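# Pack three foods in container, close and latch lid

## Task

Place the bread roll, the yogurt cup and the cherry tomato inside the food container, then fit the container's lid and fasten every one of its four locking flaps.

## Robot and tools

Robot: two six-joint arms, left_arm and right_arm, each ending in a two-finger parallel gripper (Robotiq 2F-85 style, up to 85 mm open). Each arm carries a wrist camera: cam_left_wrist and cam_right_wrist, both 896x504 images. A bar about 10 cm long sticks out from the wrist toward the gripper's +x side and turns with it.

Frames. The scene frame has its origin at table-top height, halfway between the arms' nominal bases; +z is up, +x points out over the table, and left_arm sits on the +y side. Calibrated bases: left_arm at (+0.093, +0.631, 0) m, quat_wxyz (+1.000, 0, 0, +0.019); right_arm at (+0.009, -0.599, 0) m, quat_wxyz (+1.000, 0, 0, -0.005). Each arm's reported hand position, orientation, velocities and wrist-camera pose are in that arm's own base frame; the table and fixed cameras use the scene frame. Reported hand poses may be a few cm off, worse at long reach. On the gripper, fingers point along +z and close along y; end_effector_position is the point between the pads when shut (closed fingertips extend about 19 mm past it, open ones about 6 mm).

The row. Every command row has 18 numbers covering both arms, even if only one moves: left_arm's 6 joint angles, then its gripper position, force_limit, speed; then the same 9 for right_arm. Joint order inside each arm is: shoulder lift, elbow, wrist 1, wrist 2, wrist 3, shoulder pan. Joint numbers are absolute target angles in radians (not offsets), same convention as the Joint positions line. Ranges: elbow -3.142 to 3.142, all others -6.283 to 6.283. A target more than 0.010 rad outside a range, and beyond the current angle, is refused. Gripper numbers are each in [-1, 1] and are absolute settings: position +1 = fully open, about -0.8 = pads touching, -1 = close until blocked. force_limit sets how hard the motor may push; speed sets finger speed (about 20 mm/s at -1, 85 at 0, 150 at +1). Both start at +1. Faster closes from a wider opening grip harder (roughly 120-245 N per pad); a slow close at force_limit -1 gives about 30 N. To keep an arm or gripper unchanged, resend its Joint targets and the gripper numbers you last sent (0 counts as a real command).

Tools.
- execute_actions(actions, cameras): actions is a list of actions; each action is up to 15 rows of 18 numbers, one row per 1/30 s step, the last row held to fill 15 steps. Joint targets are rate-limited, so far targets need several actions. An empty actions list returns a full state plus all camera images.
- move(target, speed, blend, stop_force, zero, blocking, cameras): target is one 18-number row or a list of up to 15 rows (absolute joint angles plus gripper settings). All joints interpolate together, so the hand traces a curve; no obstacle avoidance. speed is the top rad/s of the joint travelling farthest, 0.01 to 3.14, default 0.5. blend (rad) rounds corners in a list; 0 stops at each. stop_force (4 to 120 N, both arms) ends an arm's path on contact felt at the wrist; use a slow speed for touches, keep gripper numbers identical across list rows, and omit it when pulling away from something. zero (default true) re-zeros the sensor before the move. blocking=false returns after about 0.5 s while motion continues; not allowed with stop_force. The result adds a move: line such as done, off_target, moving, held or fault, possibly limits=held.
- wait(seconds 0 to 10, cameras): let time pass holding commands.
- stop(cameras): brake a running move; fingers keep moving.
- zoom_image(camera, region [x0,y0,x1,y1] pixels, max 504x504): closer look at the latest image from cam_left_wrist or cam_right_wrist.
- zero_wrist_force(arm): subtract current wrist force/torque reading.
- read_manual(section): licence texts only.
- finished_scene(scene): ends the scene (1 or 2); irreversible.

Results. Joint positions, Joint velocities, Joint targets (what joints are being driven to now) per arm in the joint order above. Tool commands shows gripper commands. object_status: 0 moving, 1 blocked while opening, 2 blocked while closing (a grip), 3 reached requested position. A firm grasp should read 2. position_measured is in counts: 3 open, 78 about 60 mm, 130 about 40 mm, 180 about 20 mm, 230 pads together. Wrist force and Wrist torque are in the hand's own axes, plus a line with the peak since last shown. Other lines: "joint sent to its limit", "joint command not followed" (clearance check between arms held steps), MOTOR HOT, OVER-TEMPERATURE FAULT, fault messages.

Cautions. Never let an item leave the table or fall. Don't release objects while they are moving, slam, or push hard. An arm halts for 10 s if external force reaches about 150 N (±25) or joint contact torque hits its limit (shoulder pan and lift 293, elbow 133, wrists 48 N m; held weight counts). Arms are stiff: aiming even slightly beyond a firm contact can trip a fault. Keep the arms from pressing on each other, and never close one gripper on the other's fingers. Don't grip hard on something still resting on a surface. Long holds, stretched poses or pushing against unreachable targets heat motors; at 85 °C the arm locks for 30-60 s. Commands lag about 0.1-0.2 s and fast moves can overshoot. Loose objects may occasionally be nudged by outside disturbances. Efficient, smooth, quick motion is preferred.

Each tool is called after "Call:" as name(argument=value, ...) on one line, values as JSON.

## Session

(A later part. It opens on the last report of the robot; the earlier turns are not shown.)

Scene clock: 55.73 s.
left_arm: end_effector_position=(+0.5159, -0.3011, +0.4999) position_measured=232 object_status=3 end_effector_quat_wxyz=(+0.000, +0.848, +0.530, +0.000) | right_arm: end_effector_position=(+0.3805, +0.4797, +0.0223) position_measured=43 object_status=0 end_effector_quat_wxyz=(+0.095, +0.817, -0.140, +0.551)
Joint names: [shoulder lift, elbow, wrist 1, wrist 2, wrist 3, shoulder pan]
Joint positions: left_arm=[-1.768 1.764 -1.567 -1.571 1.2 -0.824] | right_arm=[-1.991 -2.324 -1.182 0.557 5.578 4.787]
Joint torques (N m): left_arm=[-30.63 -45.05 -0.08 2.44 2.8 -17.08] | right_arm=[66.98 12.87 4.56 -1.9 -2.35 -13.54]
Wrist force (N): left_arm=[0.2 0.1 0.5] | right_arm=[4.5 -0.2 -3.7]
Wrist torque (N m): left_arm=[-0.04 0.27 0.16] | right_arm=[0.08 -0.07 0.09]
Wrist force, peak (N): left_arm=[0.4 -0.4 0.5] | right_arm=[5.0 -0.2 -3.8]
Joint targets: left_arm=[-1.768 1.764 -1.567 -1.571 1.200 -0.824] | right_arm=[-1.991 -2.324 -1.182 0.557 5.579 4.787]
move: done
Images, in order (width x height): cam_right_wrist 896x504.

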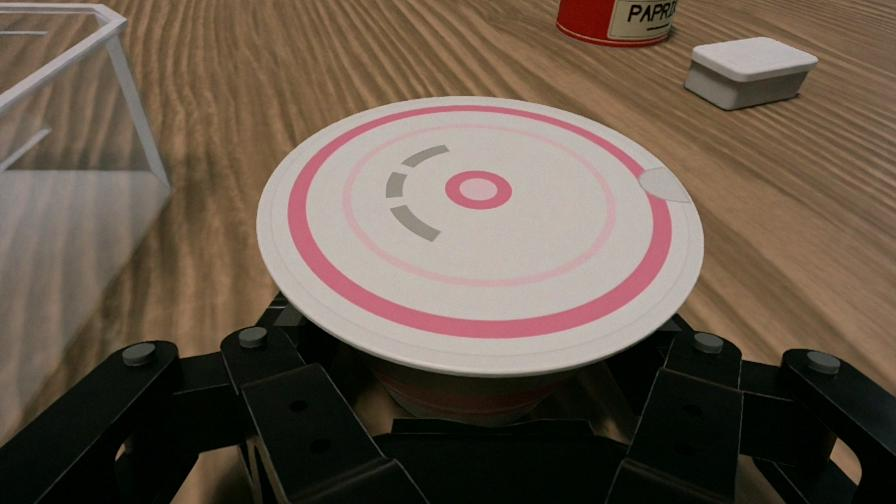

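Call:
move(target=[[-1.768,1.764,-1.567,-1.571,1.2,-0.824,-1,-1,0,-1.7146,-2.2625,-1.5196,0.5571,5.5785,4.7868,-1,-0.7,-1],[-1.768,1.764,-1.567,-1.571,1.2,-0.824,-1,-1,0,-1.8942,-1.9695,-1.0431,0.8043,4.989,4.57,-1,-0.7,-1]], speed=[0.2,0.3], cameras=["all"])

Scene clock: 61.23 s.
left_arm: end_effector_position=(+0.5159, -0.3011, +0.4999) position_measured=232 object_status=3 end_effector_quat_wxyz=(+0.000, +0.848, +0.530, +0.000) | right_arm: end_effector_position=(+0.4669, +0.6419, +0.1600) position_measured=43 object_status=2 end_effector_quat_wxyz=(+0.065, +0.910, -0.156, +0.377)
Joint names: [shoulder lift, elbow, wrist 1, wrist 2, wrist 3, shoulder pan]
Joint positions: left_arm=[-1.768 1.764 -1.567 -1.571 1.2 -0.824] | right_arm=[-1.894 -1.97 -1.043 0.804 4.989 4.57]
Joint torques (N m): left_arm=[-31.01 -44.98 -0.23 2.48 2.72 -13.4] | right_arm=[57.8 50.1 7.36 -0.44 -1.99 -12.39]
Wrist force (N): left_arm=[0.4 0.3 0.2] | right_arm=[-1.9 -0.1 1.8]
Wrist torque (N m): left_arm=[0.01 0.25 0.16] | right_arm=[0.14 -0.04 0.01]
Wrist force, peak (N): left_arm=[0.3 -0.4 0.8] | right_arm=[4.9 0.2 -4.3]
Joint targets: left_arm=[-1.768 1.764 -1.567 -1.571 1.200 -0.824] | right_arm=[-1.894 -1.969 -1.043 0.804 4.989 4.570]
move: done

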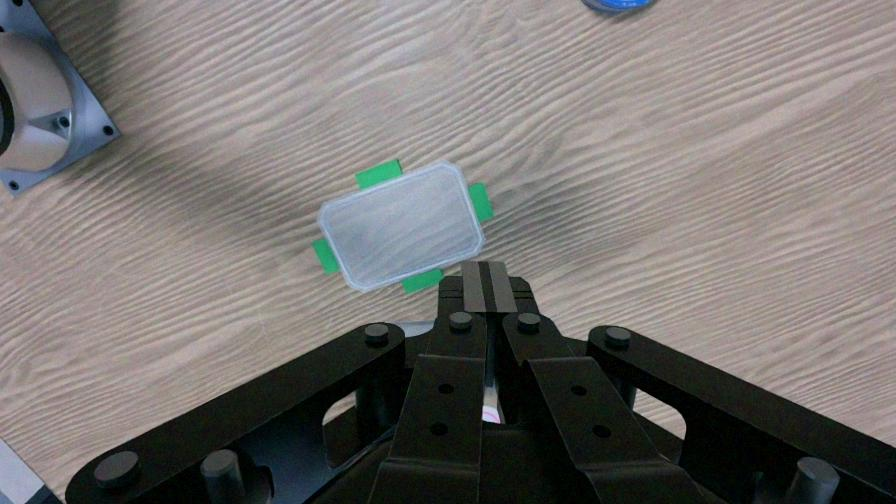

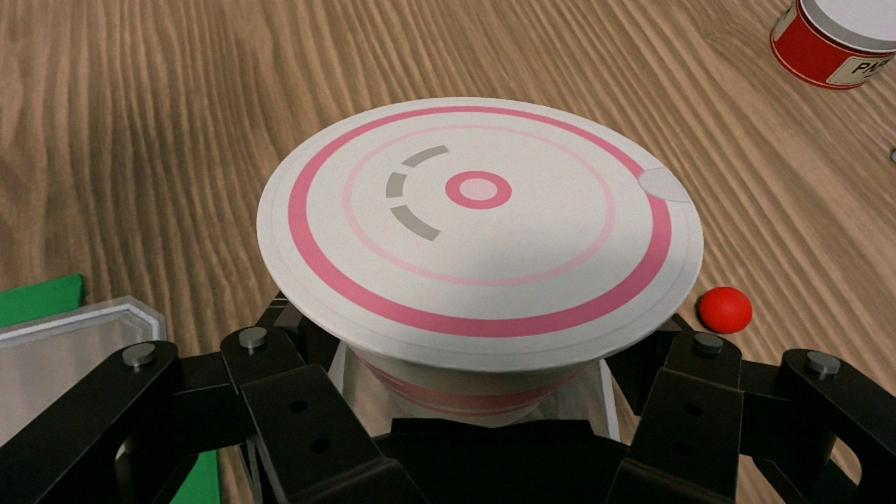

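Call:
zoom_image(camera="cam_right_wrist", region=[200, 280, 760, 504])

Call:
zoom_image(camera="cam_right_wrist", region=[230, 310, 430, 450])

Call:
zoom_image(camera="cam_right_wrist", region=[540, 310, 740, 450])

Region (200, 280, 760, 504) is 560x224 pixels. A region can be at most 504 by 504 pixels.

Scaled by 2.520 from the camera's 896x504 image, which has a finer 1280x720 frame.

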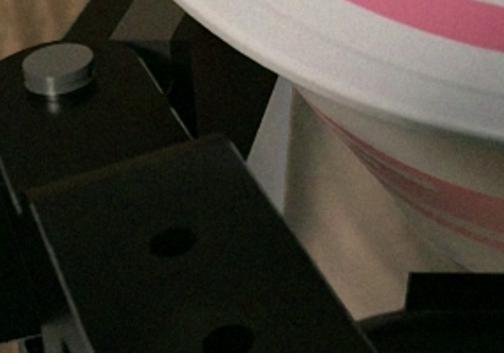

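Scaled by 2.520 from the camera's 896x504 image, which has a finer 1280x720 frame.

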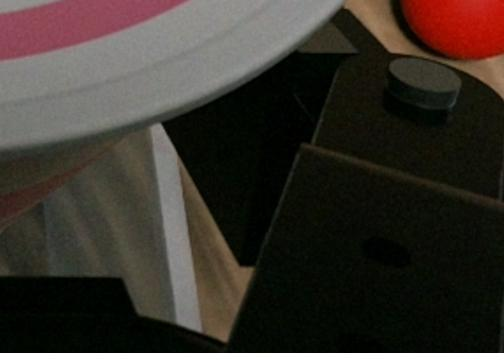

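Call:
move(target=[-1.768,1.764,-1.567,-1.571,1.2,-0.824,-1,-1,0,-1.9494,-1.9948,-0.9626,0.8043,4.989,4.57,-1,-0.7,-1], speed=0.2, stop_force=8, cameras=["cam_right_wrist"])

Call:
zoom_image(camera="cam_right_wrist", region=[200, 310, 460, 504])

Call:
zoom_image(camera="cam_right_wrist", region=[500, 310, 760, 504])

Scene clock: 63.27 s.
left_arm: end_effector_position=(+0.5159, -0.3011, +0.4999) position_measured=232 object_status=3 end_effector_quat_wxyz=(+0.000, +0.848, +0.530, +0.000) | right_arm: end_effector_position=(+0.4669, +0.6419, +0.1151) position_measured=43 object_status=2 end_effector_quat_wxyz=(+0.065, +0.910, -0.156, +0.377)
Joint names: [shoulder lift, elbow, wrist 1, wrist 2, wrist 3, shoulder pan]
Joint positions: left_arm=[-1.768 1.764 -1.567 -1.571 1.2 -0.824] | right_arm=[-1.949 -1.995 -0.963 0.804 4.989 4.57]
Joint torques (N m): left_arm=[-31.52 -44.89 -0.62 2.35 3.05 -15.53] | right_arm=[62.31 27.67 7.21 -1.07 -2.63 -8.01]
Wrist force (N): left_arm=[0.2 0.0 0.4] | right_arm=[-1.7 0.3 1.7]
Wrist torque (N m): left_arm=[-0.06 0.28 0.16] | right_arm=[0.23 -0.07 0.08]
Wrist force, peak (N): left_arm=[0.4 -0.3 0.5] | right_arm=[-2.6 0.4 2.9]
Joint targets: left_arm=[-1.768 1.764 -1.567 -1.571 1.200 -0.824] | right_arm=[-1.949 -1.995 -0.963 0.804 4.989 4.570]
move: done
Images, in order (width x height): cam_right_wrist 896x504.

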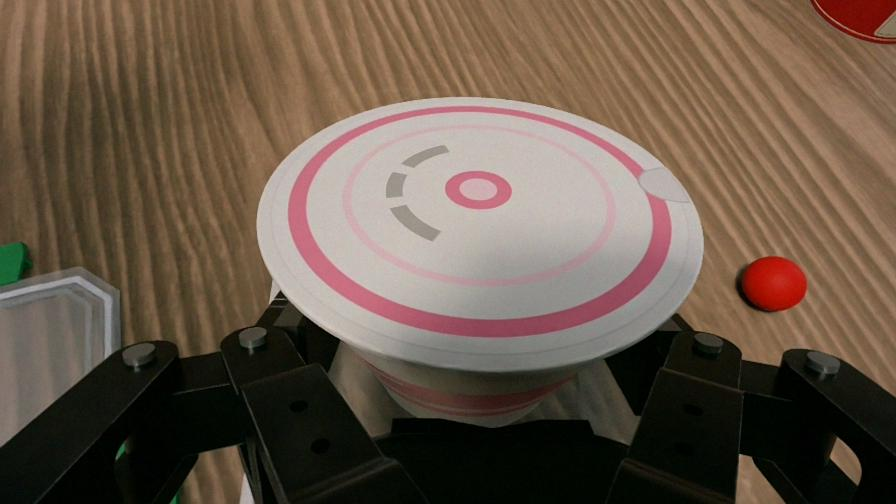

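Scaled by 1.938 from the camera's 896x504 image, which has a finer 1280x720 frame.

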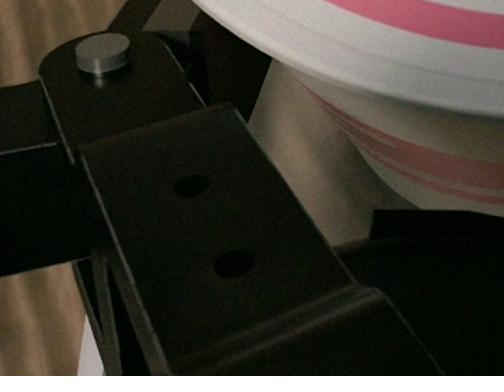

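Scaled by 1.938 from the camera's 896x504 image, which has a finer 1280x720 frame.

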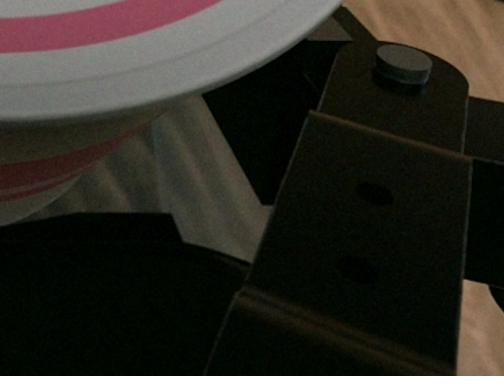

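Call:
move(target=[-1.768,1.764,-1.567,-1.571,1.2,-0.824,-1,-1,0,-1.9136,-1.9747,-0.8968,1.0516,4.8583,4.4985,-1,-0.7,-1], speed=0.2)

Call:
move(target=[-1.768,1.764,-1.567,-1.571,1.2,-0.824,-1,-1,0,-2.0,-2.0073,-0.7778,1.0516,4.8583,4.4985,-1,-0.7,-1], speed=0.03, stop_force=5, cameras=["cam_right_wrist"])

Scene clock: 66.50 s.
left_arm: end_effector_position=(+0.5159, -0.3011, +0.4999) position_measured=232 object_status=3 end_effector_quat_wxyz=(+0.000, +0.848, +0.530, +0.000) | right_arm: end_effector_position=(+0.4622, +0.6436, +0.1150) position_measured=43 object_status=2 end_effector_quat_wxyz=(+0.044, +0.952, -0.164, +0.255)
Joint names: [shoulder lift, elbow, wrist 1, wrist 2, wrist 3, shoulder pan]
Joint positions: left_arm=[-1.768 1.764 -1.567 -1.571 1.2 -0.824] | right_arm=[-1.914 -1.975 -0.897 1.051 4.858 4.499]
Joint torques (N m): left_arm=[-29.44 -44.85 -0.16 2.69 2.7 -14.91] | right_arm=[83.33 48.86 7.43 0.44 -2.36 -13.36]
Wrist force (N): left_arm=[0.2 0.1 0.4] | right_arm=[-1.6 -0.4 2.2]
Wrist torque (N m): left_arm=[-0.04 0.28 0.16] | right_arm=[0.14 -0.02 -0.04]
Wrist force, peak (N): left_arm=[0.1 -0.2 1.0] | right_arm=[-2.4 0.1 2.5]
Joint targets: left_arm=[-1.768 1.764 -1.567 -1.571 1.200 -0.824] | right_arm=[-1.914 -1.975 -0.897 1.052 4.858 4.498]
move: done

Scene clock: 71.33 s.
left_arm: end_effector_position=(+0.5159, -0.3011, +0.4999) position_measured=232 object_status=3 end_effector_quat_wxyz=(+0.000, +0.848, +0.530, +0.000) | right_arm: end_effector_position=(+0.4622, +0.6436, +0.0480) position_measured=43 object_status=2 end_effector_quat_wxyz=(+0.044, +0.952, -0.164, +0.255)
Joint names: [shoulder lift, elbow, wrist 1, wrist 2, wrist 3, shoulder pan]
Joint positions: left_arm=[-1.768 1.764 -1.567 -1.571 1.2 -0.824] | right_arm=[-2 -2.007 -0.778 1.052 4.858 4.498]
Joint torques (N m): left_arm=[-28.17 -44.74 -0.65 2.45 2.62 -15.45] | right_arm=[64.85 25.82 7.84 -0.08 -2.48 -13.43]
Wrist force (N): left_arm=[0.1 -0.1 0.2] | right_arm=[-1.4 -0.2 2.0]
Wrist torque (N m): left_arm=[-0.07 0.29 0.16] | right_arm=[0.14 0.02 -0.02]
Wrist force, peak (N): left_arm=[0.3 -0.4 0.7] | right_arm=[-1.7 0.1 2.7]
Joint targets: left_arm=[-1.768 1.764 -1.567 -1.571 1.200 -0.824] | right_arm=[-2.000 -2.007 -0.778 1.052 4.858 4.498]
move: done
Images, in order (width x height): cam_right_wrist 896x504.

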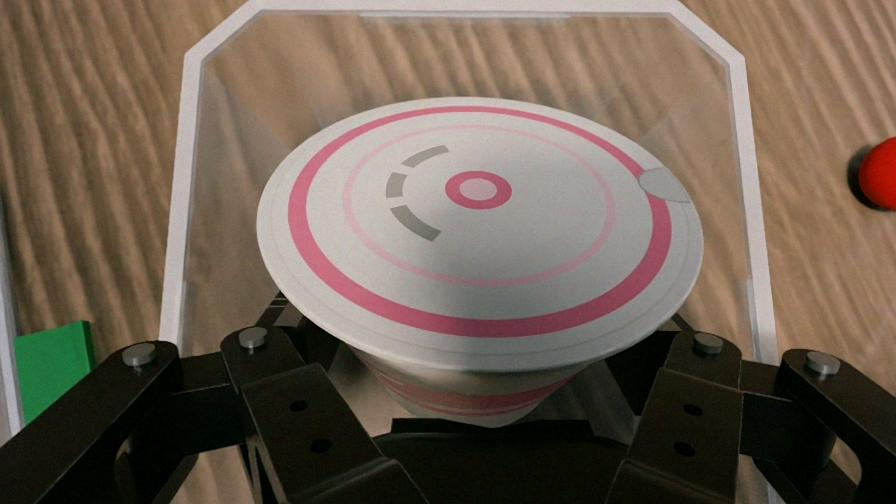

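Call:
move(target=[-1.768,1.764,-1.567,-1.571,1.2,-0.824,-1,-1,0,-2.0165,-2.0117,-0.7569,1.0516,4.8583,4.4985,-1,-0.7,-1], speed=0.01, stop_force=5, cameras=["cam_right_wrist"])

Scene clock: 73.60 s.
left_arm: end_effector_position=(+0.5159, -0.3011, +0.4999) position_measured=232 object_status=3 end_effector_quat_wxyz=(+0.000, +0.848, +0.530, +0.000) | right_arm: end_effector_position=(+0.4622, +0.6436, +0.0423) position_measured=43 object_status=2 end_effector_quat_wxyz=(+0.044, +0.952, -0.164, +0.255)
Joint names: [shoulder lift, elbow, wrist 1, wrist 2, wrist 3, shoulder pan]
Joint positions: left_arm=[-1.768 1.764 -1.567 -1.571 1.2 -0.824] | right_arm=[-2.008 -2.009 -0.768 1.052 4.858 4.498]
Joint torques (N m): left_arm=[-28.93 -45.38 -0.22 2.59 2.7 -11.14] | right_arm=[81.78 34.72 0.87 -0.09 -1.99 -11.55]
Wrist force (N): left_arm=[0.2 -0.3 0.3] | right_arm=[1.6 -2.0 -4.1]
Wrist torque (N m): left_arm=[-0.10 0.27 0.15] | right_arm=[-0.17 -0.09 -0.15]
Wrist force, peak (N): left_arm=[0.2 -0.4 0.8] | right_arm=[3.7 -2.8 -6.8]
Joint targets: left_arm=[-1.768 1.764 -1.567 -1.571 1.200 -0.824] | right_arm=[-2.008 -2.009 -0.768 1.052 4.858 4.498]
move: contact (right_arm); right_arm: the wrist 1 is farthest, 0.011 rad from its target
Images, in order (width x height): cam_right_wrist 896x504.

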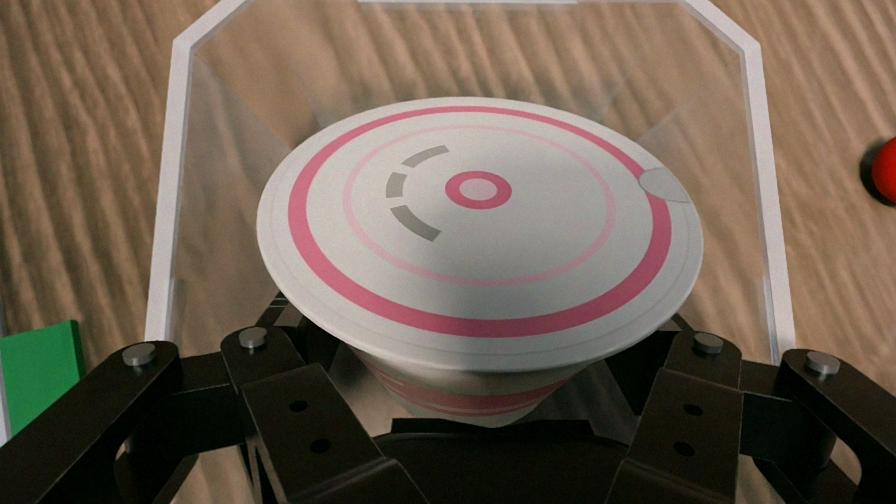

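Call:
move(target=[-1.768,1.764,-1.567,-1.571,1.2,-0.824,-1,-1,0,-2.008,-2.009,-0.768,1.0516,4.8583,4.4985,0.78,-0.7,-1], cameras=["cam_right_wrist"])

Scene clock: 74.30 s.
left_arm: end_effector_position=(+0.5159, -0.3011, +0.4999) position_measured=232 object_status=3 end_effector_quat_wxyz=(+0.000, +0.848, +0.530, +0.000) | right_arm: end_effector_position=(+0.4622, +0.6438, +0.0424) position_measured=31 object_status=0 end_effector_quat_wxyz=(+0.044, +0.952, -0.164, +0.255)
Joint names: [shoulder lift, elbow, wrist 1, wrist 2, wrist 3, shoulder pan]
Joint positions: left_arm=[-1.768 1.764 -1.567 -1.571 1.2 -0.824] | right_arm=[-2.008 -2.009 -0.768 1.052 4.858 4.498]
Joint torques (N m): left_arm=[-27.86 -45.56 -0.74 2.5 3.06 -14.16] | right_arm=[62.65 41.85 0.91 -0.55 -1.38 -11.89]
Wrist force (N): left_arm=[0.2 -0.1 0.4] | right_arm=[2.8 -0.1 -3.1]
Wrist torque (N m): left_arm=[-0.07 0.28 0.15] | right_arm=[0.17 -0.09 -0.02]
Wrist force, peak (N): left_arm=[0.2 -0.4 0.5] | right_arm=[3.9 0.5 -3.7]
Joint targets: left_arm=[-1.768 1.764 -1.567 -1.571 1.200 -0.824] | right_arm=[-2.008 -2.009 -0.768 1.052 4.858 4.498]
move: done
Images, in order (width x height): cam_right_wrist 896x504.

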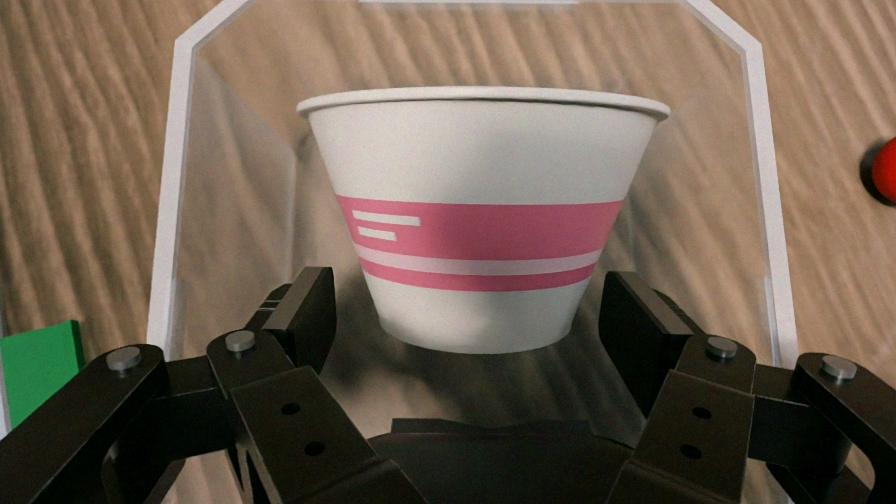

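Call:
move(target=[[-1.768,1.764,-1.567,-1.571,1.2,-0.824,-1,-1,0,-1.9136,-1.9747,-0.8968,1.0516,4.8583,4.4985,0.78,-0.7,-1],[-1.768,1.764,-1.567,-1.571,1.2,-0.824,-1,-1,0,-1.9646,-1.7848,-1.0338,1.8593,4.4679,4.138,0.95,-0.7,-1]], speed=[0.15,0.4], cameras=["cam_right_wrist"])

Scene clock: 80.40 s.
left_arm: end_effector_position=(+0.5159, -0.3011, +0.4999) position_measured=232 object_status=3 end_effector_quat_wxyz=(+0.000, +0.848, +0.530, +0.000) | right_arm: end_effector_position=(+0.5155, +0.6247, +0.1401) position_measured=9 object_status=0 end_effector_quat_wxyz=(-0.025, +0.975, -0.167, -0.146)
Joint names: [shoulder lift, elbow, wrist 1, wrist 2, wrist 3, shoulder pan]
Joint positions: left_arm=[-1.768 1.764 -1.567 -1.571 1.2 -0.824] | right_arm=[-1.965 -1.785 -1.034 1.859 4.468 4.138]
Joint torques (N m): left_arm=[-27.02 -44.28 -0.42 2.12 2.68 -12.87] | right_arm=[66.04 53.31 1.72 2.63 -3 -13.71]
Wrist force (N): left_arm=[0.3 -0.3 0.5] | right_arm=[-1.1 -0.4 0.1]
Wrist torque (N m): left_arm=[-0.10 0.27 0.16] | right_arm=[0.04 0.30 -0.27]
Wrist force, peak (N): left_arm=[0.4 -0.1 0.8] | right_arm=[4.5 0.0 -4.7]
Joint targets: left_arm=[-1.768 1.764 -1.567 -1.571 1.200 -0.824] | right_arm=[-1.965 -1.785 -1.034 1.859 4.468 4.138]
move: done
Images, in order (width x height): cam_right_wrist 896x504.

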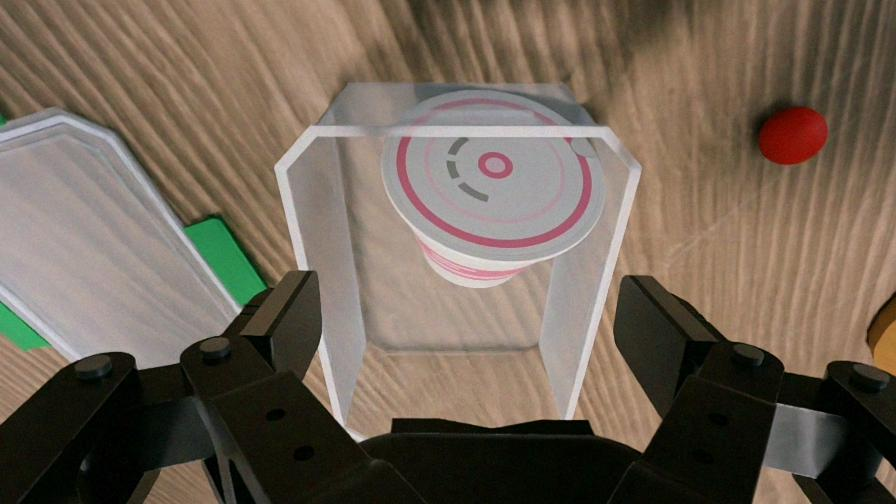

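Call:
move(target=[-1.768,1.764,-1.567,-1.571,1.2,-0.824,-1,-1,0,-1.3592,-1.7751,-1.5777,1.571,4.30,4.3114,0.95,-0.7,-1], speed=0.8, cameras=["cam_right_wrist"])

Call:
zoom_image(camera="cam_right_wrist", region=[150, 0, 650, 300])

Scene clock: 81.97 s.
left_arm: end_effector_position=(+0.5159, -0.3011, +0.4999) position_measured=232 object_status=3 end_effector_quat_wxyz=(+0.000, +0.848, +0.530, +0.000) | right_arm: end_effector_position=(+0.3800, +0.4503, +0.4999) position_measured=9 object_status=3 end_effector_quat_wxyz=(+0.000, +1.000, +0.006, +0.000)
Joint names: [shoulder lift, elbow, wrist 1, wrist 2, wrist 3, shoulder pan]
Joint positions: left_arm=[-1.768 1.764 -1.567 -1.571 1.2 -0.824] | right_arm=[-1.359 -1.775 -1.578 1.571 4.3 4.311]
Joint torques (N m): left_arm=[-25.27 -44.09 -0.61 2.19 2.87 -14.84] | right_arm=[47.11 62.41 1.42 -2.19 -2.15 18.12]
Wrist force (N): left_arm=[-0.1 -0.3 0.1] | right_arm=[-0.9 -0.3 -0.1]
Wrist torque (N m): left_arm=[-0.10 0.33 0.16] | right_arm=[0.10 0.18 -0.21]
Wrist force, peak (N): left_arm=[0.5 0.0 0.5] | right_arm=[-2.9 2.5 -3.8]
Joint targets: left_arm=[-1.768 1.764 -1.567 -1.571 1.200 -0.824] | right_arm=[-1.359 -1.775 -1.578 1.571 4.300 4.311]
move: done
Images, in order (width x height): cam_right_wrist 896x504.

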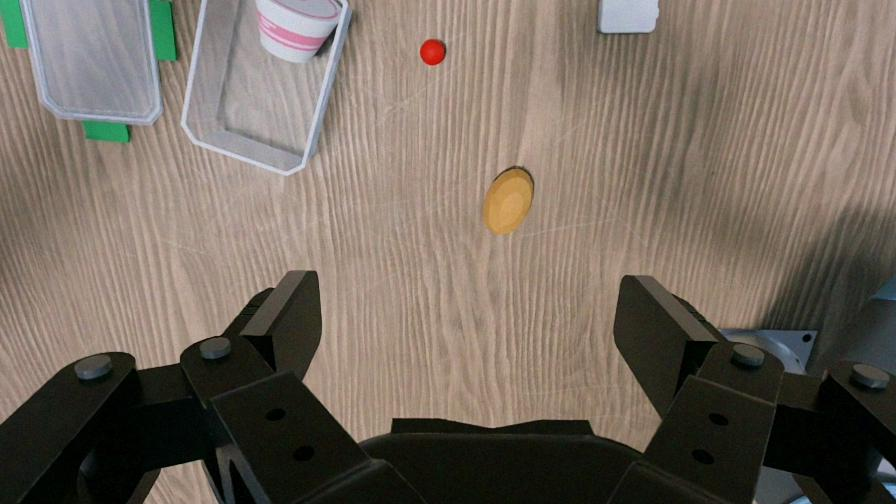

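Scaled by 1.008 from the camera's 896x504 image, which has a finer 1280x720 frame.

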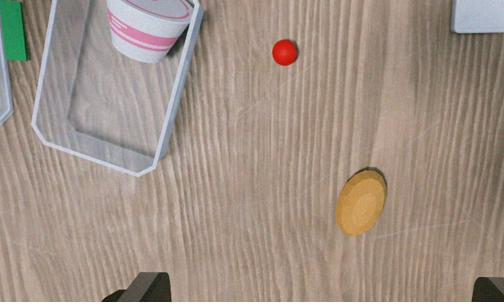

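Call:
move(target=[-1.768,1.764,-1.567,-1.571,1.2,-0.824,-1,-1,0,-1.745,-1.7546,-1.2124,1.571,4.71,4.37,0.95,-0.7,-1], speed=0.6, cameras=["cam_right_wrist"])

Scene clock: 83.47 s.
left_arm: end_effector_position=(+0.5159, -0.3011, +0.4999) position_measured=232 object_status=3 end_effector_quat_wxyz=(+0.000, +0.848, +0.530, +0.000) | right_arm: end_effector_position=(+0.4196, +0.6588, +0.3001) position_measured=9 object_status=3 end_effector_quat_wxyz=(+0.000, +0.986, -0.169, +0.000)
Joint names: [shoulder lift, elbow, wrist 1, wrist 2, wrist 3, shoulder pan]
Joint positions: left_arm=[-1.768 1.764 -1.567 -1.571 1.2 -0.824] | right_arm=[-1.745 -1.755 -1.213 1.571 4.71 4.37]
Joint torques (N m): left_arm=[-26.38 -44.91 -0.31 2.38 2.82 -13.27] | right_arm=[57.19 58.31 7.51 -1.08 2.15 19.27]
Wrist force (N): left_arm=[0.0 -0.2 0.3] | right_arm=[-0.7 -0.3 0.4]
Wrist torque (N m): left_arm=[-0.08 0.31 0.16] | right_arm=[0.07 0.20 -0.35]
Wrist force, peak (N): left_arm=[0.6 -0.2 0.5] | right_arm=[-1.2 -3.3 3.7]
Joint targets: left_arm=[-1.768 1.764 -1.567 -1.571 1.200 -0.824] | right_arm=[-1.745 -1.755 -1.212 1.571 4.710 4.370]
move: done
Images, in order (width x height): cam_right_wrist 896x504.

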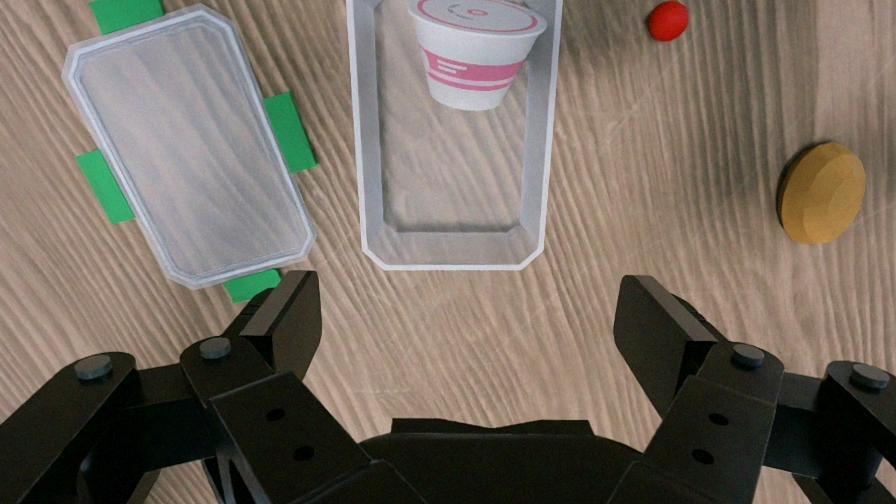

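Call:
move(target=[[-1.768,1.764,-1.567,-1.571,1.2,-0.824,-1,-1,0,-1.8777,-1.9472,-0.8871,1.571,4.7166,4.3766,-1,-0.7,-0.3],[-1.768,1.764,-1.567,-1.571,1.2,-0.824,-1,-1,0,-1.9908,-1.9977,-0.7235,1.571,4.7166,4.3766,-1,-0.7,-0.3]], speed=[0.4,0.15])

Call:
move(target=[-1.768,1.764,-1.567,-1.571,1.2,-0.824,-1,-1,0,-2.0026,-1.9782,-0.7312,1.571,4.6647,4.3247,-1,-0.7,-0.3], speed=0.03, stop_force=10, cameras=["cam_right_wrist"])

Scene clock: 86.83 s.
left_arm: end_effector_position=(+0.5159, -0.3011, +0.4999) position_measured=232 object_status=3 end_effector_quat_wxyz=(+0.000, +0.848, +0.530, +0.000) | right_arm: end_effector_position=(+0.4110, +0.6492, +0.0281) position_measured=232 object_status=3 end_effector_quat_wxyz=(+0.000, +0.986, -0.169, +0.000)
Joint names: [shoulder lift, elbow, wrist 1, wrist 2, wrist 3, shoulder pan]
Joint positions: left_arm=[-1.768 1.764 -1.567 -1.571 1.2 -0.824] | right_arm=[-1.991 -1.998 -0.724 1.571 4.717 4.377]
Joint torques (N m): left_arm=[-25.8 -44.67 -0.61 2.17 3.22 -14.98] | right_arm=[63.21 26.26 7.95 -0.05 1.84 16.3]
Wrist force (N): left_arm=[0.2 -0.2 0.5] | right_arm=[-1.0 -0.7 0.9]
Wrist torque (N m): left_arm=[-0.10 0.28 0.16] | right_arm=[0.08 0.23 -0.31]
Wrist force, peak (N): left_arm=[0.0 -0.4 0.9] | right_arm=[-0.4 -1.0 -3.3]
Joint targets: left_arm=[-1.768 1.764 -1.567 -1.571 1.200 -0.824] | right_arm=[-1.991 -1.998 -0.724 1.571 4.717 4.377]
move: done

Scene clock: 89.47 s.
left_arm: end_effector_position=(+0.5159, -0.3011, +0.4999) position_measured=232 object_status=3 end_effector_quat_wxyz=(+0.000, +0.848, +0.530, +0.000) | right_arm: end_effector_position=(+0.4478, +0.6361, +0.0280) position_measured=232 object_status=3 end_effector_quat_wxyz=(+0.000, +0.986, -0.169, +0.000)
Joint names: [shoulder lift, elbow, wrist 1, wrist 2, wrist 3, shoulder pan]
Joint positions: left_arm=[-1.768 1.764 -1.567 -1.571 1.2 -0.824] | right_arm=[-2.003 -1.978 -0.731 1.571 4.665 4.325]
Joint torques (N m): left_arm=[-25.39 -45.67 -0.6 2.31 3.14 -14.96] | right_arm=[64.83 45.38 1.84 0.3 -2.55 -15.59]
Wrist force (N): left_arm=[-0.1 -0.2 0.4] | right_arm=[-1.4 0.0 0.5]
Wrist torque (N m): left_arm=[-0.09 0.33 0.16] | right_arm=[0.14 0.18 -0.20]
Wrist force, peak (N): left_arm=[0.3 0.0 0.7] | right_arm=[-2.2 -0.7 0.9]
Joint targets: left_arm=[-1.768 1.764 -1.567 -1.571 1.200 -0.824] | right_arm=[-2.003 -1.978 -0.731 1.571 4.665 4.325]
move: done
Images, in order (width x height): cam_right_wrist 896x504.

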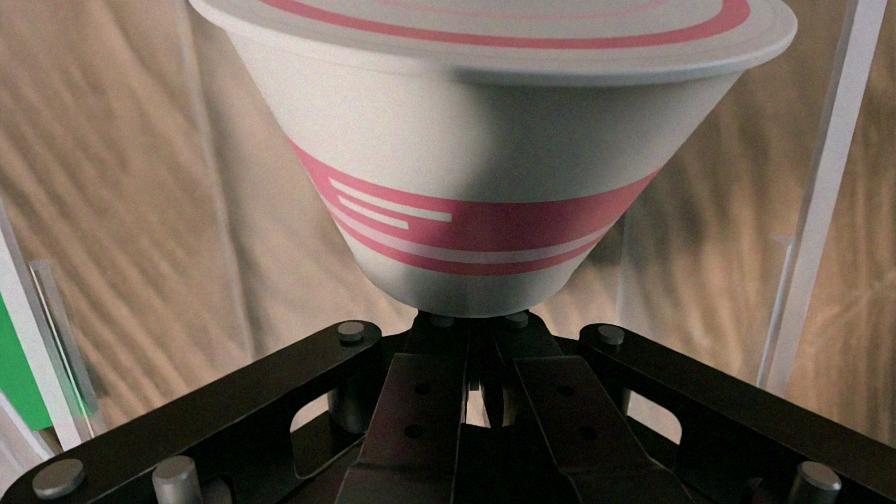

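Call:
move(target=[-1.768,1.764,-1.567,-1.571,1.2,-0.824,-1,-1,0,-2.0116,-1.9631,-0.7373,1.571,4.6309,4.2909,-1,-0.7,-0.3], speed=0.02, stop_force=8, cameras=["cam_right_wrist"])

Scene clock: 92.20 s.
left_arm: end_effector_position=(+0.5159, -0.3011, +0.4999) position_measured=232 object_status=3 end_effector_quat_wxyz=(+0.000, +0.848, +0.530, +0.000) | right_arm: end_effector_position=(+0.4722, +0.6275, +0.0280) position_measured=232 object_status=3 end_effector_quat_wxyz=(+0.000, +0.986, -0.169, +0.000)
Joint names: [shoulder lift, elbow, wrist 1, wrist 2, wrist 3, shoulder pan]
Joint positions: left_arm=[-1.768 1.764 -1.567 -1.571 1.2 -0.824] | right_arm=[-2.012 -1.963 -0.737 1.571 4.631 4.291]
Joint torques (N m): left_arm=[-26.55 -43.61 -0.59 1.78 2.86 -15.57] | right_arm=[65.12 45.87 1.89 0.13 -2.74 -13.49]
Wrist force (N): left_arm=[0.2 -0.2 0.3] | right_arm=[-2.0 -0.3 -0.7]
Wrist torque (N m): left_arm=[-0.09 0.28 0.16] | right_arm=[0.12 0.23 -0.20]
Wrist force, peak (N): left_arm=[0.3 -0.2 0.7] | right_arm=[-2.3 -0.8 0.6]
Joint targets: left_arm=[-1.768 1.764 -1.567 -1.571 1.200 -0.824] | right_arm=[-2.012 -1.963 -0.737 1.571 4.631 4.291]
move: done
Images, in order (width x height): cam_right_wrist 896x504.

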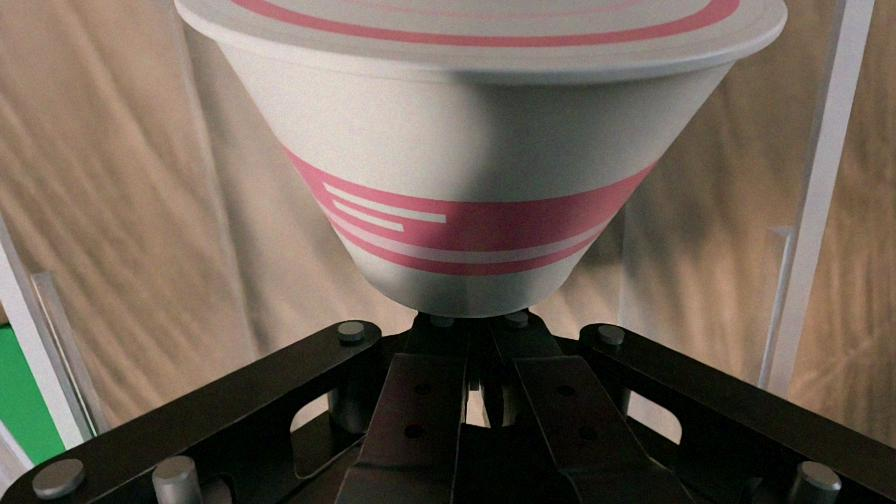

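Call:
move(target=[[-1.768,1.764,-1.567,-1.571,1.2,-0.824,-1,-1,0,-1.8777,-1.9472,-0.8871,1.571,4.6647,4.3247,-1,-0.7,-0.3],[-1.768,1.764,-1.567,-1.571,1.2,-0.824,-1,-1,0,-1.745,-1.7546,-1.2124,1.571,4.71,4.37,-1,-0.7,-0.7]], speed=[0.15,0.5], blend=0.03, cameras=["cam_right_wrist"])

Scene clock: 95.07 s.
left_arm: end_effector_position=(+0.5159, -0.3011, +0.4999) position_measured=232 object_status=3 end_effector_quat_wxyz=(+0.000, +0.848, +0.530, +0.000) | right_arm: end_effector_position=(+0.4196, +0.6588, +0.3000) position_measured=232 object_status=3 end_effector_quat_wxyz=(+0.000, +0.986, -0.169, +0.000)
Joint names: [shoulder lift, elbow, wrist 1, wrist 2, wrist 3, shoulder pan]
Joint positions: left_arm=[-1.768 1.764 -1.567 -1.571 1.2 -0.824] | right_arm=[-1.745 -1.755 -1.212 1.571 4.71 4.37]
Joint torques (N m): left_arm=[-26.3 -45.15 -0.57 2.3 2.77 -13.44] | right_arm=[79.12 58.83 1.54 -0.11 1.82 17.67]
Wrist force (N): left_arm=[0.0 -0.1 0.1] | right_arm=[-0.8 -0.4 0.3]
Wrist torque (N m): left_arm=[-0.06 0.31 0.16] | right_arm=[0.05 0.19 -0.34]
Wrist force, peak (N): left_arm=[0.1 -0.2 0.9] | right_arm=[-1.5 -0.8 -3.1]
Joint targets: left_arm=[-1.768 1.764 -1.567 -1.571 1.200 -0.824] | right_arm=[-1.745 -1.755 -1.212 1.571 4.710 4.370]
move: done
Images, in order (width x height): cam_right_wrist 896x504.

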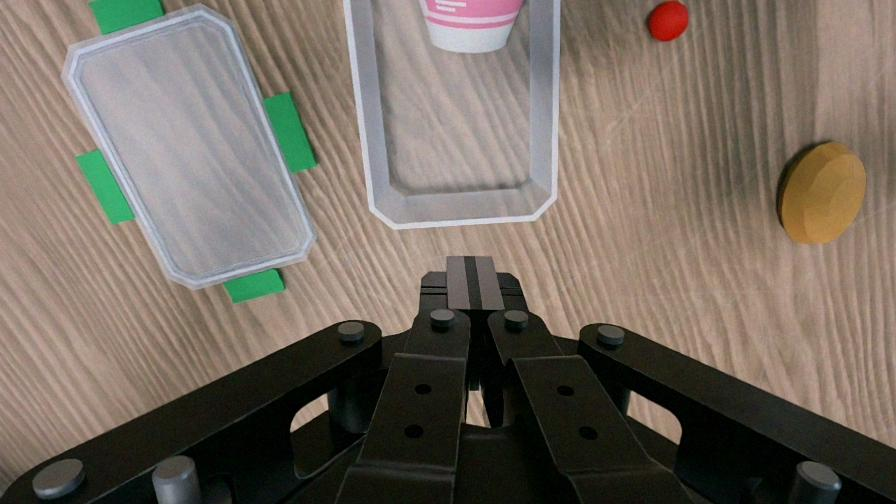

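Call:
move(target=[-1.768,1.764,-1.567,-1.571,1.2,-0.824,-1,-1,0,-1.7874,-1.7026,-1.222,1.571,4.5426,4.2676,-1,-0.7,-0.7], speed=0.5, cameras=["cam_right_wrist"])

Scene clock: 96.40 s.
left_arm: end_effector_position=(+0.5159, -0.3011, +0.4999) position_measured=232 object_status=3 end_effector_quat_wxyz=(+0.000, +0.848, +0.530, +0.000) | right_arm: end_effector_position=(+0.4965, +0.6372, +0.3001) position_measured=232 object_status=3 end_effector_quat_wxyz=(+0.000, +0.991, -0.137, +0.000)
Joint names: [shoulder lift, elbow, wrist 1, wrist 2, wrist 3, shoulder pan]
Joint positions: left_arm=[-1.768 1.764 -1.567 -1.571 1.2 -0.824] | right_arm=[-1.787 -1.703 -1.222 1.571 4.543 4.268]
Joint torques (N m): left_arm=[-22.78 -43.94 -0.57 2.03 2.96 -13.83] | right_arm=[58.44 58.16 1.6 0.07 -2.22 -14.18]
Wrist force (N): left_arm=[0.2 -0.2 0.4] | right_arm=[-0.6 -1.0 0.0]
Wrist torque (N m): left_arm=[-0.08 0.28 0.15] | right_arm=[-0.06 0.19 -0.22]
Wrist force, peak (N): left_arm=[0.0 0.1 0.7] | right_arm=[-2.8 -0.2 0.4]
Joint targets: left_arm=[-1.768 1.764 -1.567 -1.571 1.200 -0.824] | right_arm=[-1.787 -1.703 -1.222 1.571 4.543 4.268]
move: done
Images, in order (width x height): cam_right_wrist 896x504.

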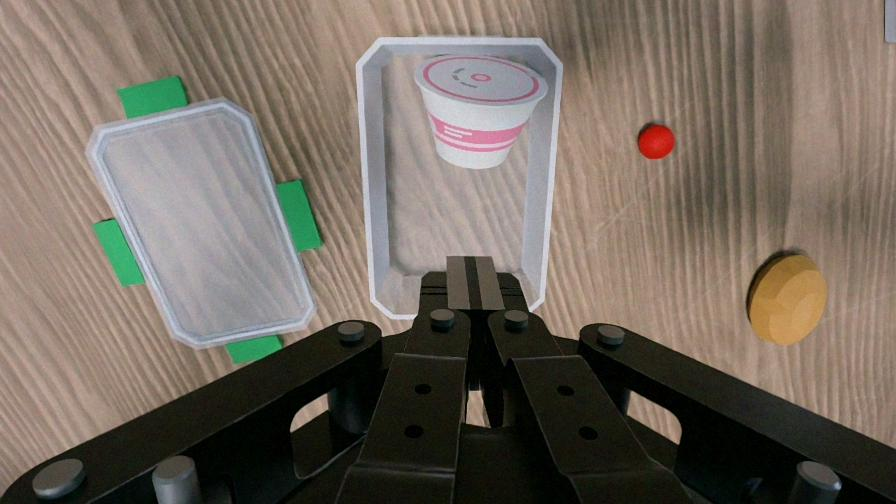

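Call:
move(target=[[-1.768,1.764,-1.567,-1.571,1.2,-0.824,-1,-1,0,-1.8631,-1.9451,-0.9038,1.571,6.0985,4.2527,-1,-0.7,-0.7],[-1.768,1.764,-1.567,-1.571,1.2,-0.824,-1,-1,0,-1.9382,-1.985,-0.7888,1.571,6.0985,4.2527,-1,-0.7,-0.7]], speed=[0.7,0.05], stop_force=8, cameras=["cam_right_wrist"])

Scene clock: 103.37 s.
left_arm: end_effector_position=(+0.5159, -0.3011, +0.4999) position_measured=232 object_status=3 end_effector_quat_wxyz=(+0.000, +0.848, +0.530, +0.000) | right_arm: end_effector_position=(+0.4869, +0.5911, +0.0660) position_measured=232 object_status=3 end_effector_quat_wxyz=(+0.000, -0.604, +0.797, +0.000)
Joint names: [shoulder lift, elbow, wrist 1, wrist 2, wrist 3, shoulder pan]
Joint positions: left_arm=[-1.768 1.764 -1.567 -1.571 1.2 -0.824] | right_arm=[-1.938 -1.985 -0.789 1.571 6.099 4.253]
Joint torques (N m): left_arm=[-23.36 -45.33 -0.7 1.77 2.73 -15.49] | right_arm=[61.75 28.83 7.96 0.17 1.82 -14.38]
Wrist force (N): left_arm=[-0.2 -0.3 0.4] | right_arm=[-1.0 -0.1 -0.2]
Wrist torque (N m): left_arm=[-0.12 0.34 0.16] | right_arm=[0.19 0.17 -0.34]
Wrist force, peak (N): left_arm=[0.4 -0.3 0.8] | right_arm=[-1.0 -1.4 0.6]
Joint targets: left_arm=[-1.768 1.764 -1.567 -1.571 1.200 -0.824] | right_arm=[-1.938 -1.985 -0.789 1.571 6.098 4.253]
move: done
Images, in order (width x height): cam_right_wrist 896x504.

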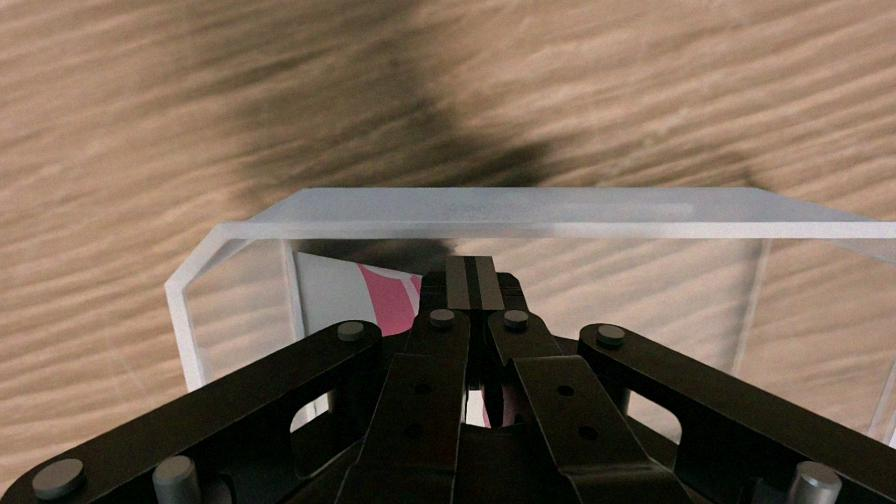

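Call:
move(target=[-1.768,1.764,-1.567,-1.571,1.2,-0.824,-1,-1,0,-1.9596,-1.9517,-0.8007,1.571,6.1026,4.2568,-1,-0.7,-0.7], speed=0.02, stop_force=8)

Call:
move(target=[[-1.768,1.764,-1.567,-1.571,1.2,-0.824,-1,-1,0,-1.8631,-1.9451,-0.9038,1.571,6.0985,4.2527,-1,-0.7,-0.7],[-1.768,1.764,-1.567,-1.571,1.2,-0.824,-1,-1,0,-1.7874,-1.7026,-1.222,1.571,4.5426,4.2676,-1,-0.7,-0.7]], speed=[0.15,0.7], cameras=["cam_right_wrist"])

Scene clock: 106.00 s.
left_arm: end_effector_position=(+0.5159, -0.3011, +0.4999) position_measured=232 object_status=3 end_effector_quat_wxyz=(+0.000, +0.848, +0.530, +0.000) | right_arm: end_effector_position=(+0.4919, +0.6083, +0.0660) position_measured=232 object_status=3 end_effector_quat_wxyz=(+0.000, -0.604, +0.797, +0.000)
Joint names: [shoulder lift, elbow, wrist 1, wrist 2, wrist 3, shoulder pan]
Joint positions: left_arm=[-1.768 1.764 -1.567 -1.571 1.2 -0.824] | right_arm=[-1.96 -1.952 -0.801 1.571 6.103 4.257]
Joint torques (N m): left_arm=[-24.2 -45.16 -0.42 1.81 2.62 -13.51] | right_arm=[63.63 48.92 2.13 0.49 2.03 20.91]
Wrist force (N): left_arm=[0.3 0.1 0.6] | right_arm=[0.1 0.1 -0.1]
Wrist torque (N m): left_arm=[-0.04 0.27 0.16] | right_arm=[0.18 0.19 -0.34]
Wrist force, peak (N): left_arm=[0.3 -0.4 0.8] | right_arm=[-1.7 0.1 0.3]
Joint targets: left_arm=[-1.768 1.764 -1.567 -1.571 1.200 -0.824] | right_arm=[-1.960 -1.952 -0.801 1.571 6.103 4.257]
move: done

Scene clock: 109.90 s.
left_arm: end_effector_position=(+0.5159, -0.3011, +0.4999) position_measured=232 object_status=3 end_effector_quat_wxyz=(+0.000, +0.848, +0.530, +0.000) | right_arm: end_effector_position=(+0.4966, +0.6372, +0.3000) position_measured=232 object_status=3 end_effector_quat_wxyz=(+0.000, +0.991, -0.137, +0.000)
Joint names: [shoulder lift, elbow, wrist 1, wrist 2, wrist 3, shoulder pan]
Joint positions: left_arm=[-1.768 1.764 -1.567 -1.571 1.2 -0.824] | right_arm=[-1.787 -1.703 -1.222 1.571 4.543 4.268]
Joint torques (N m): left_arm=[-21.29 -44.55 -0.41 1.73 2.79 -15.63] | right_arm=[80.93 58.23 1.79 0.33 -2.78 18.23]
Wrist force (N): left_arm=[-0.1 -0.2 0.4] | right_arm=[-0.3 -0.8 0.1]
Wrist torque (N m): left_arm=[-0.10 0.32 0.16] | right_arm=[-0.02 0.14 -0.22]
Wrist force, peak (N): left_arm=[0.3 -0.2 0.6] | right_arm=[-1.3 0.0 1.6]
Joint targets: left_arm=[-1.768 1.764 -1.567 -1.571 1.200 -0.824] | right_arm=[-1.787 -1.703 -1.222 1.571 4.543 4.268]
move: done
Images, in order (width x height): cam_right_wrist 896x504.

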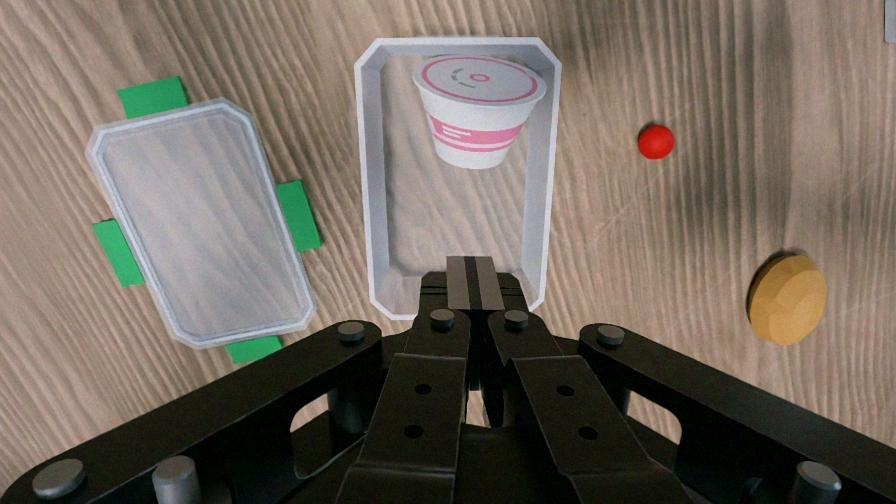

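Call:
move(target=[[-1.768,1.764,-1.567,-1.571,1.2,-0.824,-1,-1,0,-1.9147,-1.8076,-0.9897,1.571,4.4563,4.1813,-1,-0.7,-0.7],[-1.768,1.764,-1.567,-1.571,1.2,-0.824,-1,-1,0,-1.9854,-1.8548,-0.8718,1.571,4.4563,4.1813,-1,-0.7,-0.7]], speed=[0.5,0.08], stop_force=8, cameras=["cam_right_wrist"])

Call:
move(target=[-1.768,1.764,-1.567,-1.571,1.2,-0.824,-1,-1,0,-1.9586,-1.8964,-0.857,1.571,4.5139,4.2389,-1,-0.7,-0.7], speed=0.05, stop_force=8, cameras=["cam_right_wrist"])

Scene clock: 113.97 s.
left_arm: end_effector_position=(+0.5159, -0.3011, +0.4999) position_measured=232 object_status=3 end_effector_quat_wxyz=(+0.000, +0.848, +0.530, +0.000) | right_arm: end_effector_position=(+0.5575, +0.6055, +0.0900) position_measured=232 object_status=3 end_effector_quat_wxyz=(+0.000, +0.991, -0.137, +0.000)
Joint names: [shoulder lift, elbow, wrist 1, wrist 2, wrist 3, shoulder pan]
Joint positions: left_arm=[-1.768 1.764 -1.567 -1.571 1.2 -0.824] | right_arm=[-1.985 -1.855 -0.872 1.571 4.456 4.181]
Joint torques (N m): left_arm=[-21.59 -44.43 -0.49 1.77 3.13 -13.55] | right_arm=[66.4 28.82 7.74 -0.13 -2.53 -14.93]
Wrist force (N): left_arm=[0.0 -0.4 0.5] | right_arm=[-0.9 -0.1 1.0]
Wrist torque (N m): left_arm=[-0.13 0.32 0.15] | right_arm=[0.12 0.19 -0.23]
Wrist force, peak (N): left_arm=[0.1 -0.1 0.9] | right_arm=[-2.9 -1.5 -3.3]
Joint targets: left_arm=[-1.768 1.764 -1.567 -1.571 1.200 -0.824] | right_arm=[-1.985 -1.855 -0.872 1.571 4.456 4.181]
move: done
Images, in order (width x height): cam_right_wrist 896x504.

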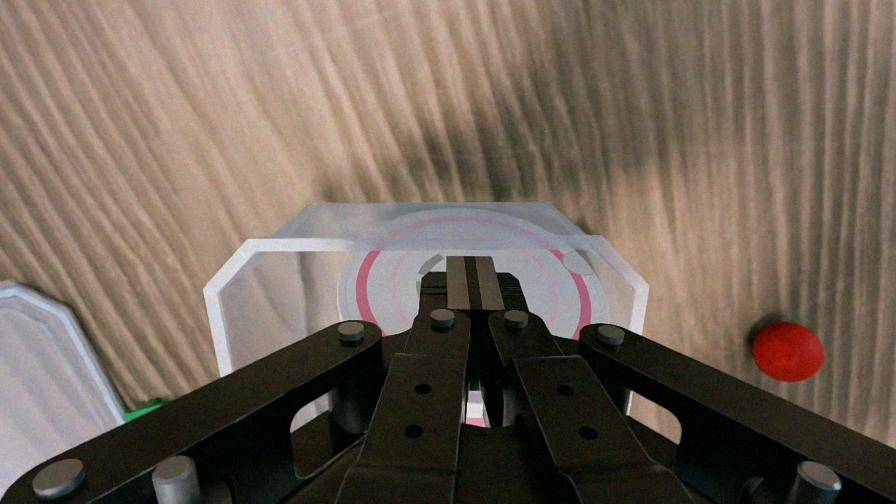

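Scene clock: 116.03 s.
left_arm: end_effector_position=(+0.5159, -0.3011, +0.4999) position_measured=232 object_status=3 end_effector_quat_wxyz=(+0.000, +0.848, +0.530, +0.000) | right_arm: end_effector_position=(+0.5124, +0.6182, +0.0900) position_measured=232 object_status=3 end_effector_quat_wxyz=(+0.000, +0.991, -0.137, +0.000)
Joint names: [shoulder lift, elbow, wrist 1, wrist 2, wrist 3, shoulder pan]
Joint positions: left_arm=[-1.768 1.764 -1.567 -1.571 1.2 -0.824] | right_arm=[-1.959 -1.896 -0.857 1.571 4.514 4.239]
Joint torques (N m): left_arm=[-23.34 -44.97 -0.41 1.66 2.92 -13.76] | right_arm=[86.1 31.06 7.42 -0.15 2.16 20.78]
Wrist force (N): left_arm=[0.3 -0.1 0.2] | right_arm=[-1.2 -0.2 0.1]
Wrist torque (N m): left_arm=[-0.07 0.27 0.16] | right_arm=[0.13 0.21 -0.34]
Wrist force, peak (N): left_arm=[0.0 -0.4 0.7] | right_arm=[-2.0 -0.2 0.4]
Joint targets: left_arm=[-1.768 1.764 -1.567 -1.571 1.200 -0.824] | right_arm=[-1.959 -1.896 -0.857 1.571 4.514 4.239]
move: done
Images, in order (width x height): cam_right_wrist 896x504.

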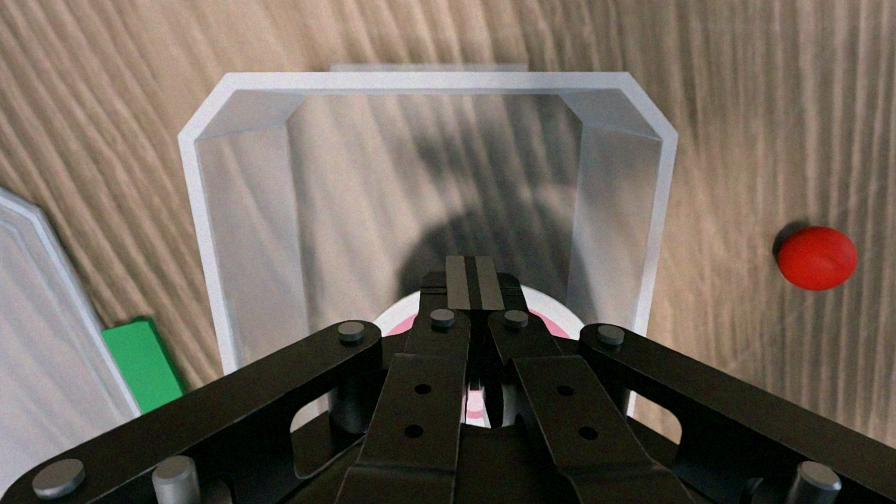

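Looks upright. Rise and look.

Call:
move(target=[[-1.768,1.764,-1.567,-1.571,1.2,-0.824,-1,-1,0,-1.8858,-1.8486,-0.9776,1.571,4.5139,4.2389,-1,-0.7,-0.7],[-1.768,1.764,-1.567,-1.571,1.2,-0.824,-1,-1,0,-1.7874,-1.7026,-1.222,1.571,4.5426,4.2676,-1,-0.7,-0.7]], speed=[0.15,0.5], blend=0.03, cameras=["cam_right_wrist"])

Scene clock: 118.03 s.
left_arm: end_effector_position=(+0.5159, -0.3011, +0.4999) position_measured=232 object_status=3 end_effector_quat_wxyz=(+0.000, +0.848, +0.530, +0.000) | right_arm: end_effector_position=(+0.4966, +0.6372, +0.2999) position_measured=232 object_status=3 end_effector_quat_wxyz=(+0.000, +0.991, -0.137, +0.000)
Joint names: [shoulder lift, elbow, wrist 1, wrist 2, wrist 3, shoulder pan]
Joint positions: left_arm=[-1.768 1.764 -1.567 -1.571 1.2 -0.824] | right_arm=[-1.787 -1.703 -1.222 1.571 4.543 4.268]
Joint torques (N m): left_arm=[-23.66 -44.26 -0.56 1.68 2.6 -12.45] | right_arm=[83.92 56.91 1.01 0.37 2.01 20.89]
Wrist force (N): left_arm=[0.0 -0.2 0.5] | right_arm=[-0.5 -0.7 0.0]
Wrist torque (N m): left_arm=[-0.09 0.32 0.16] | right_arm=[-0.01 0.16 -0.34]
Wrist force, peak (N): left_arm=[0.6 -0.2 0.6] | right_arm=[-1.2 -1.6 -2.7]
Joint targets: left_arm=[-1.768 1.764 -1.567 -1.571 1.200 -0.824] | right_arm=[-1.787 -1.703 -1.222 1.571 4.543 4.268]
move: done
Images, in order (width x height): cam_right_wrist 896x504.

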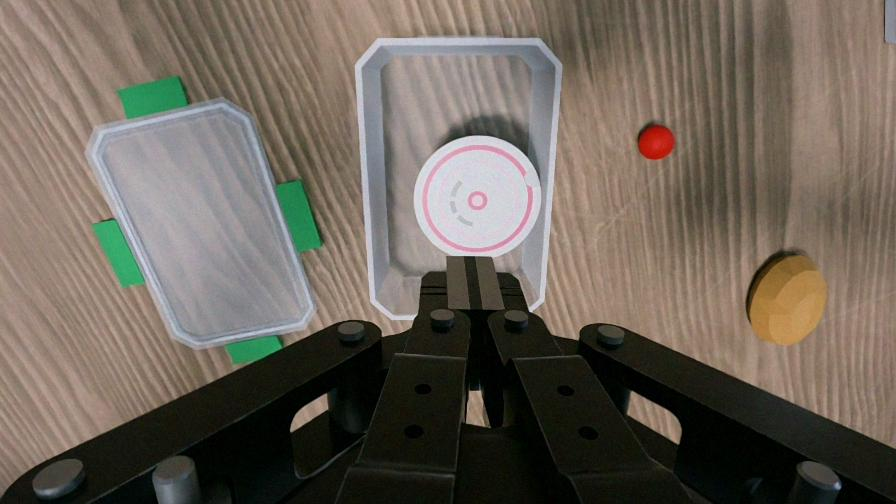

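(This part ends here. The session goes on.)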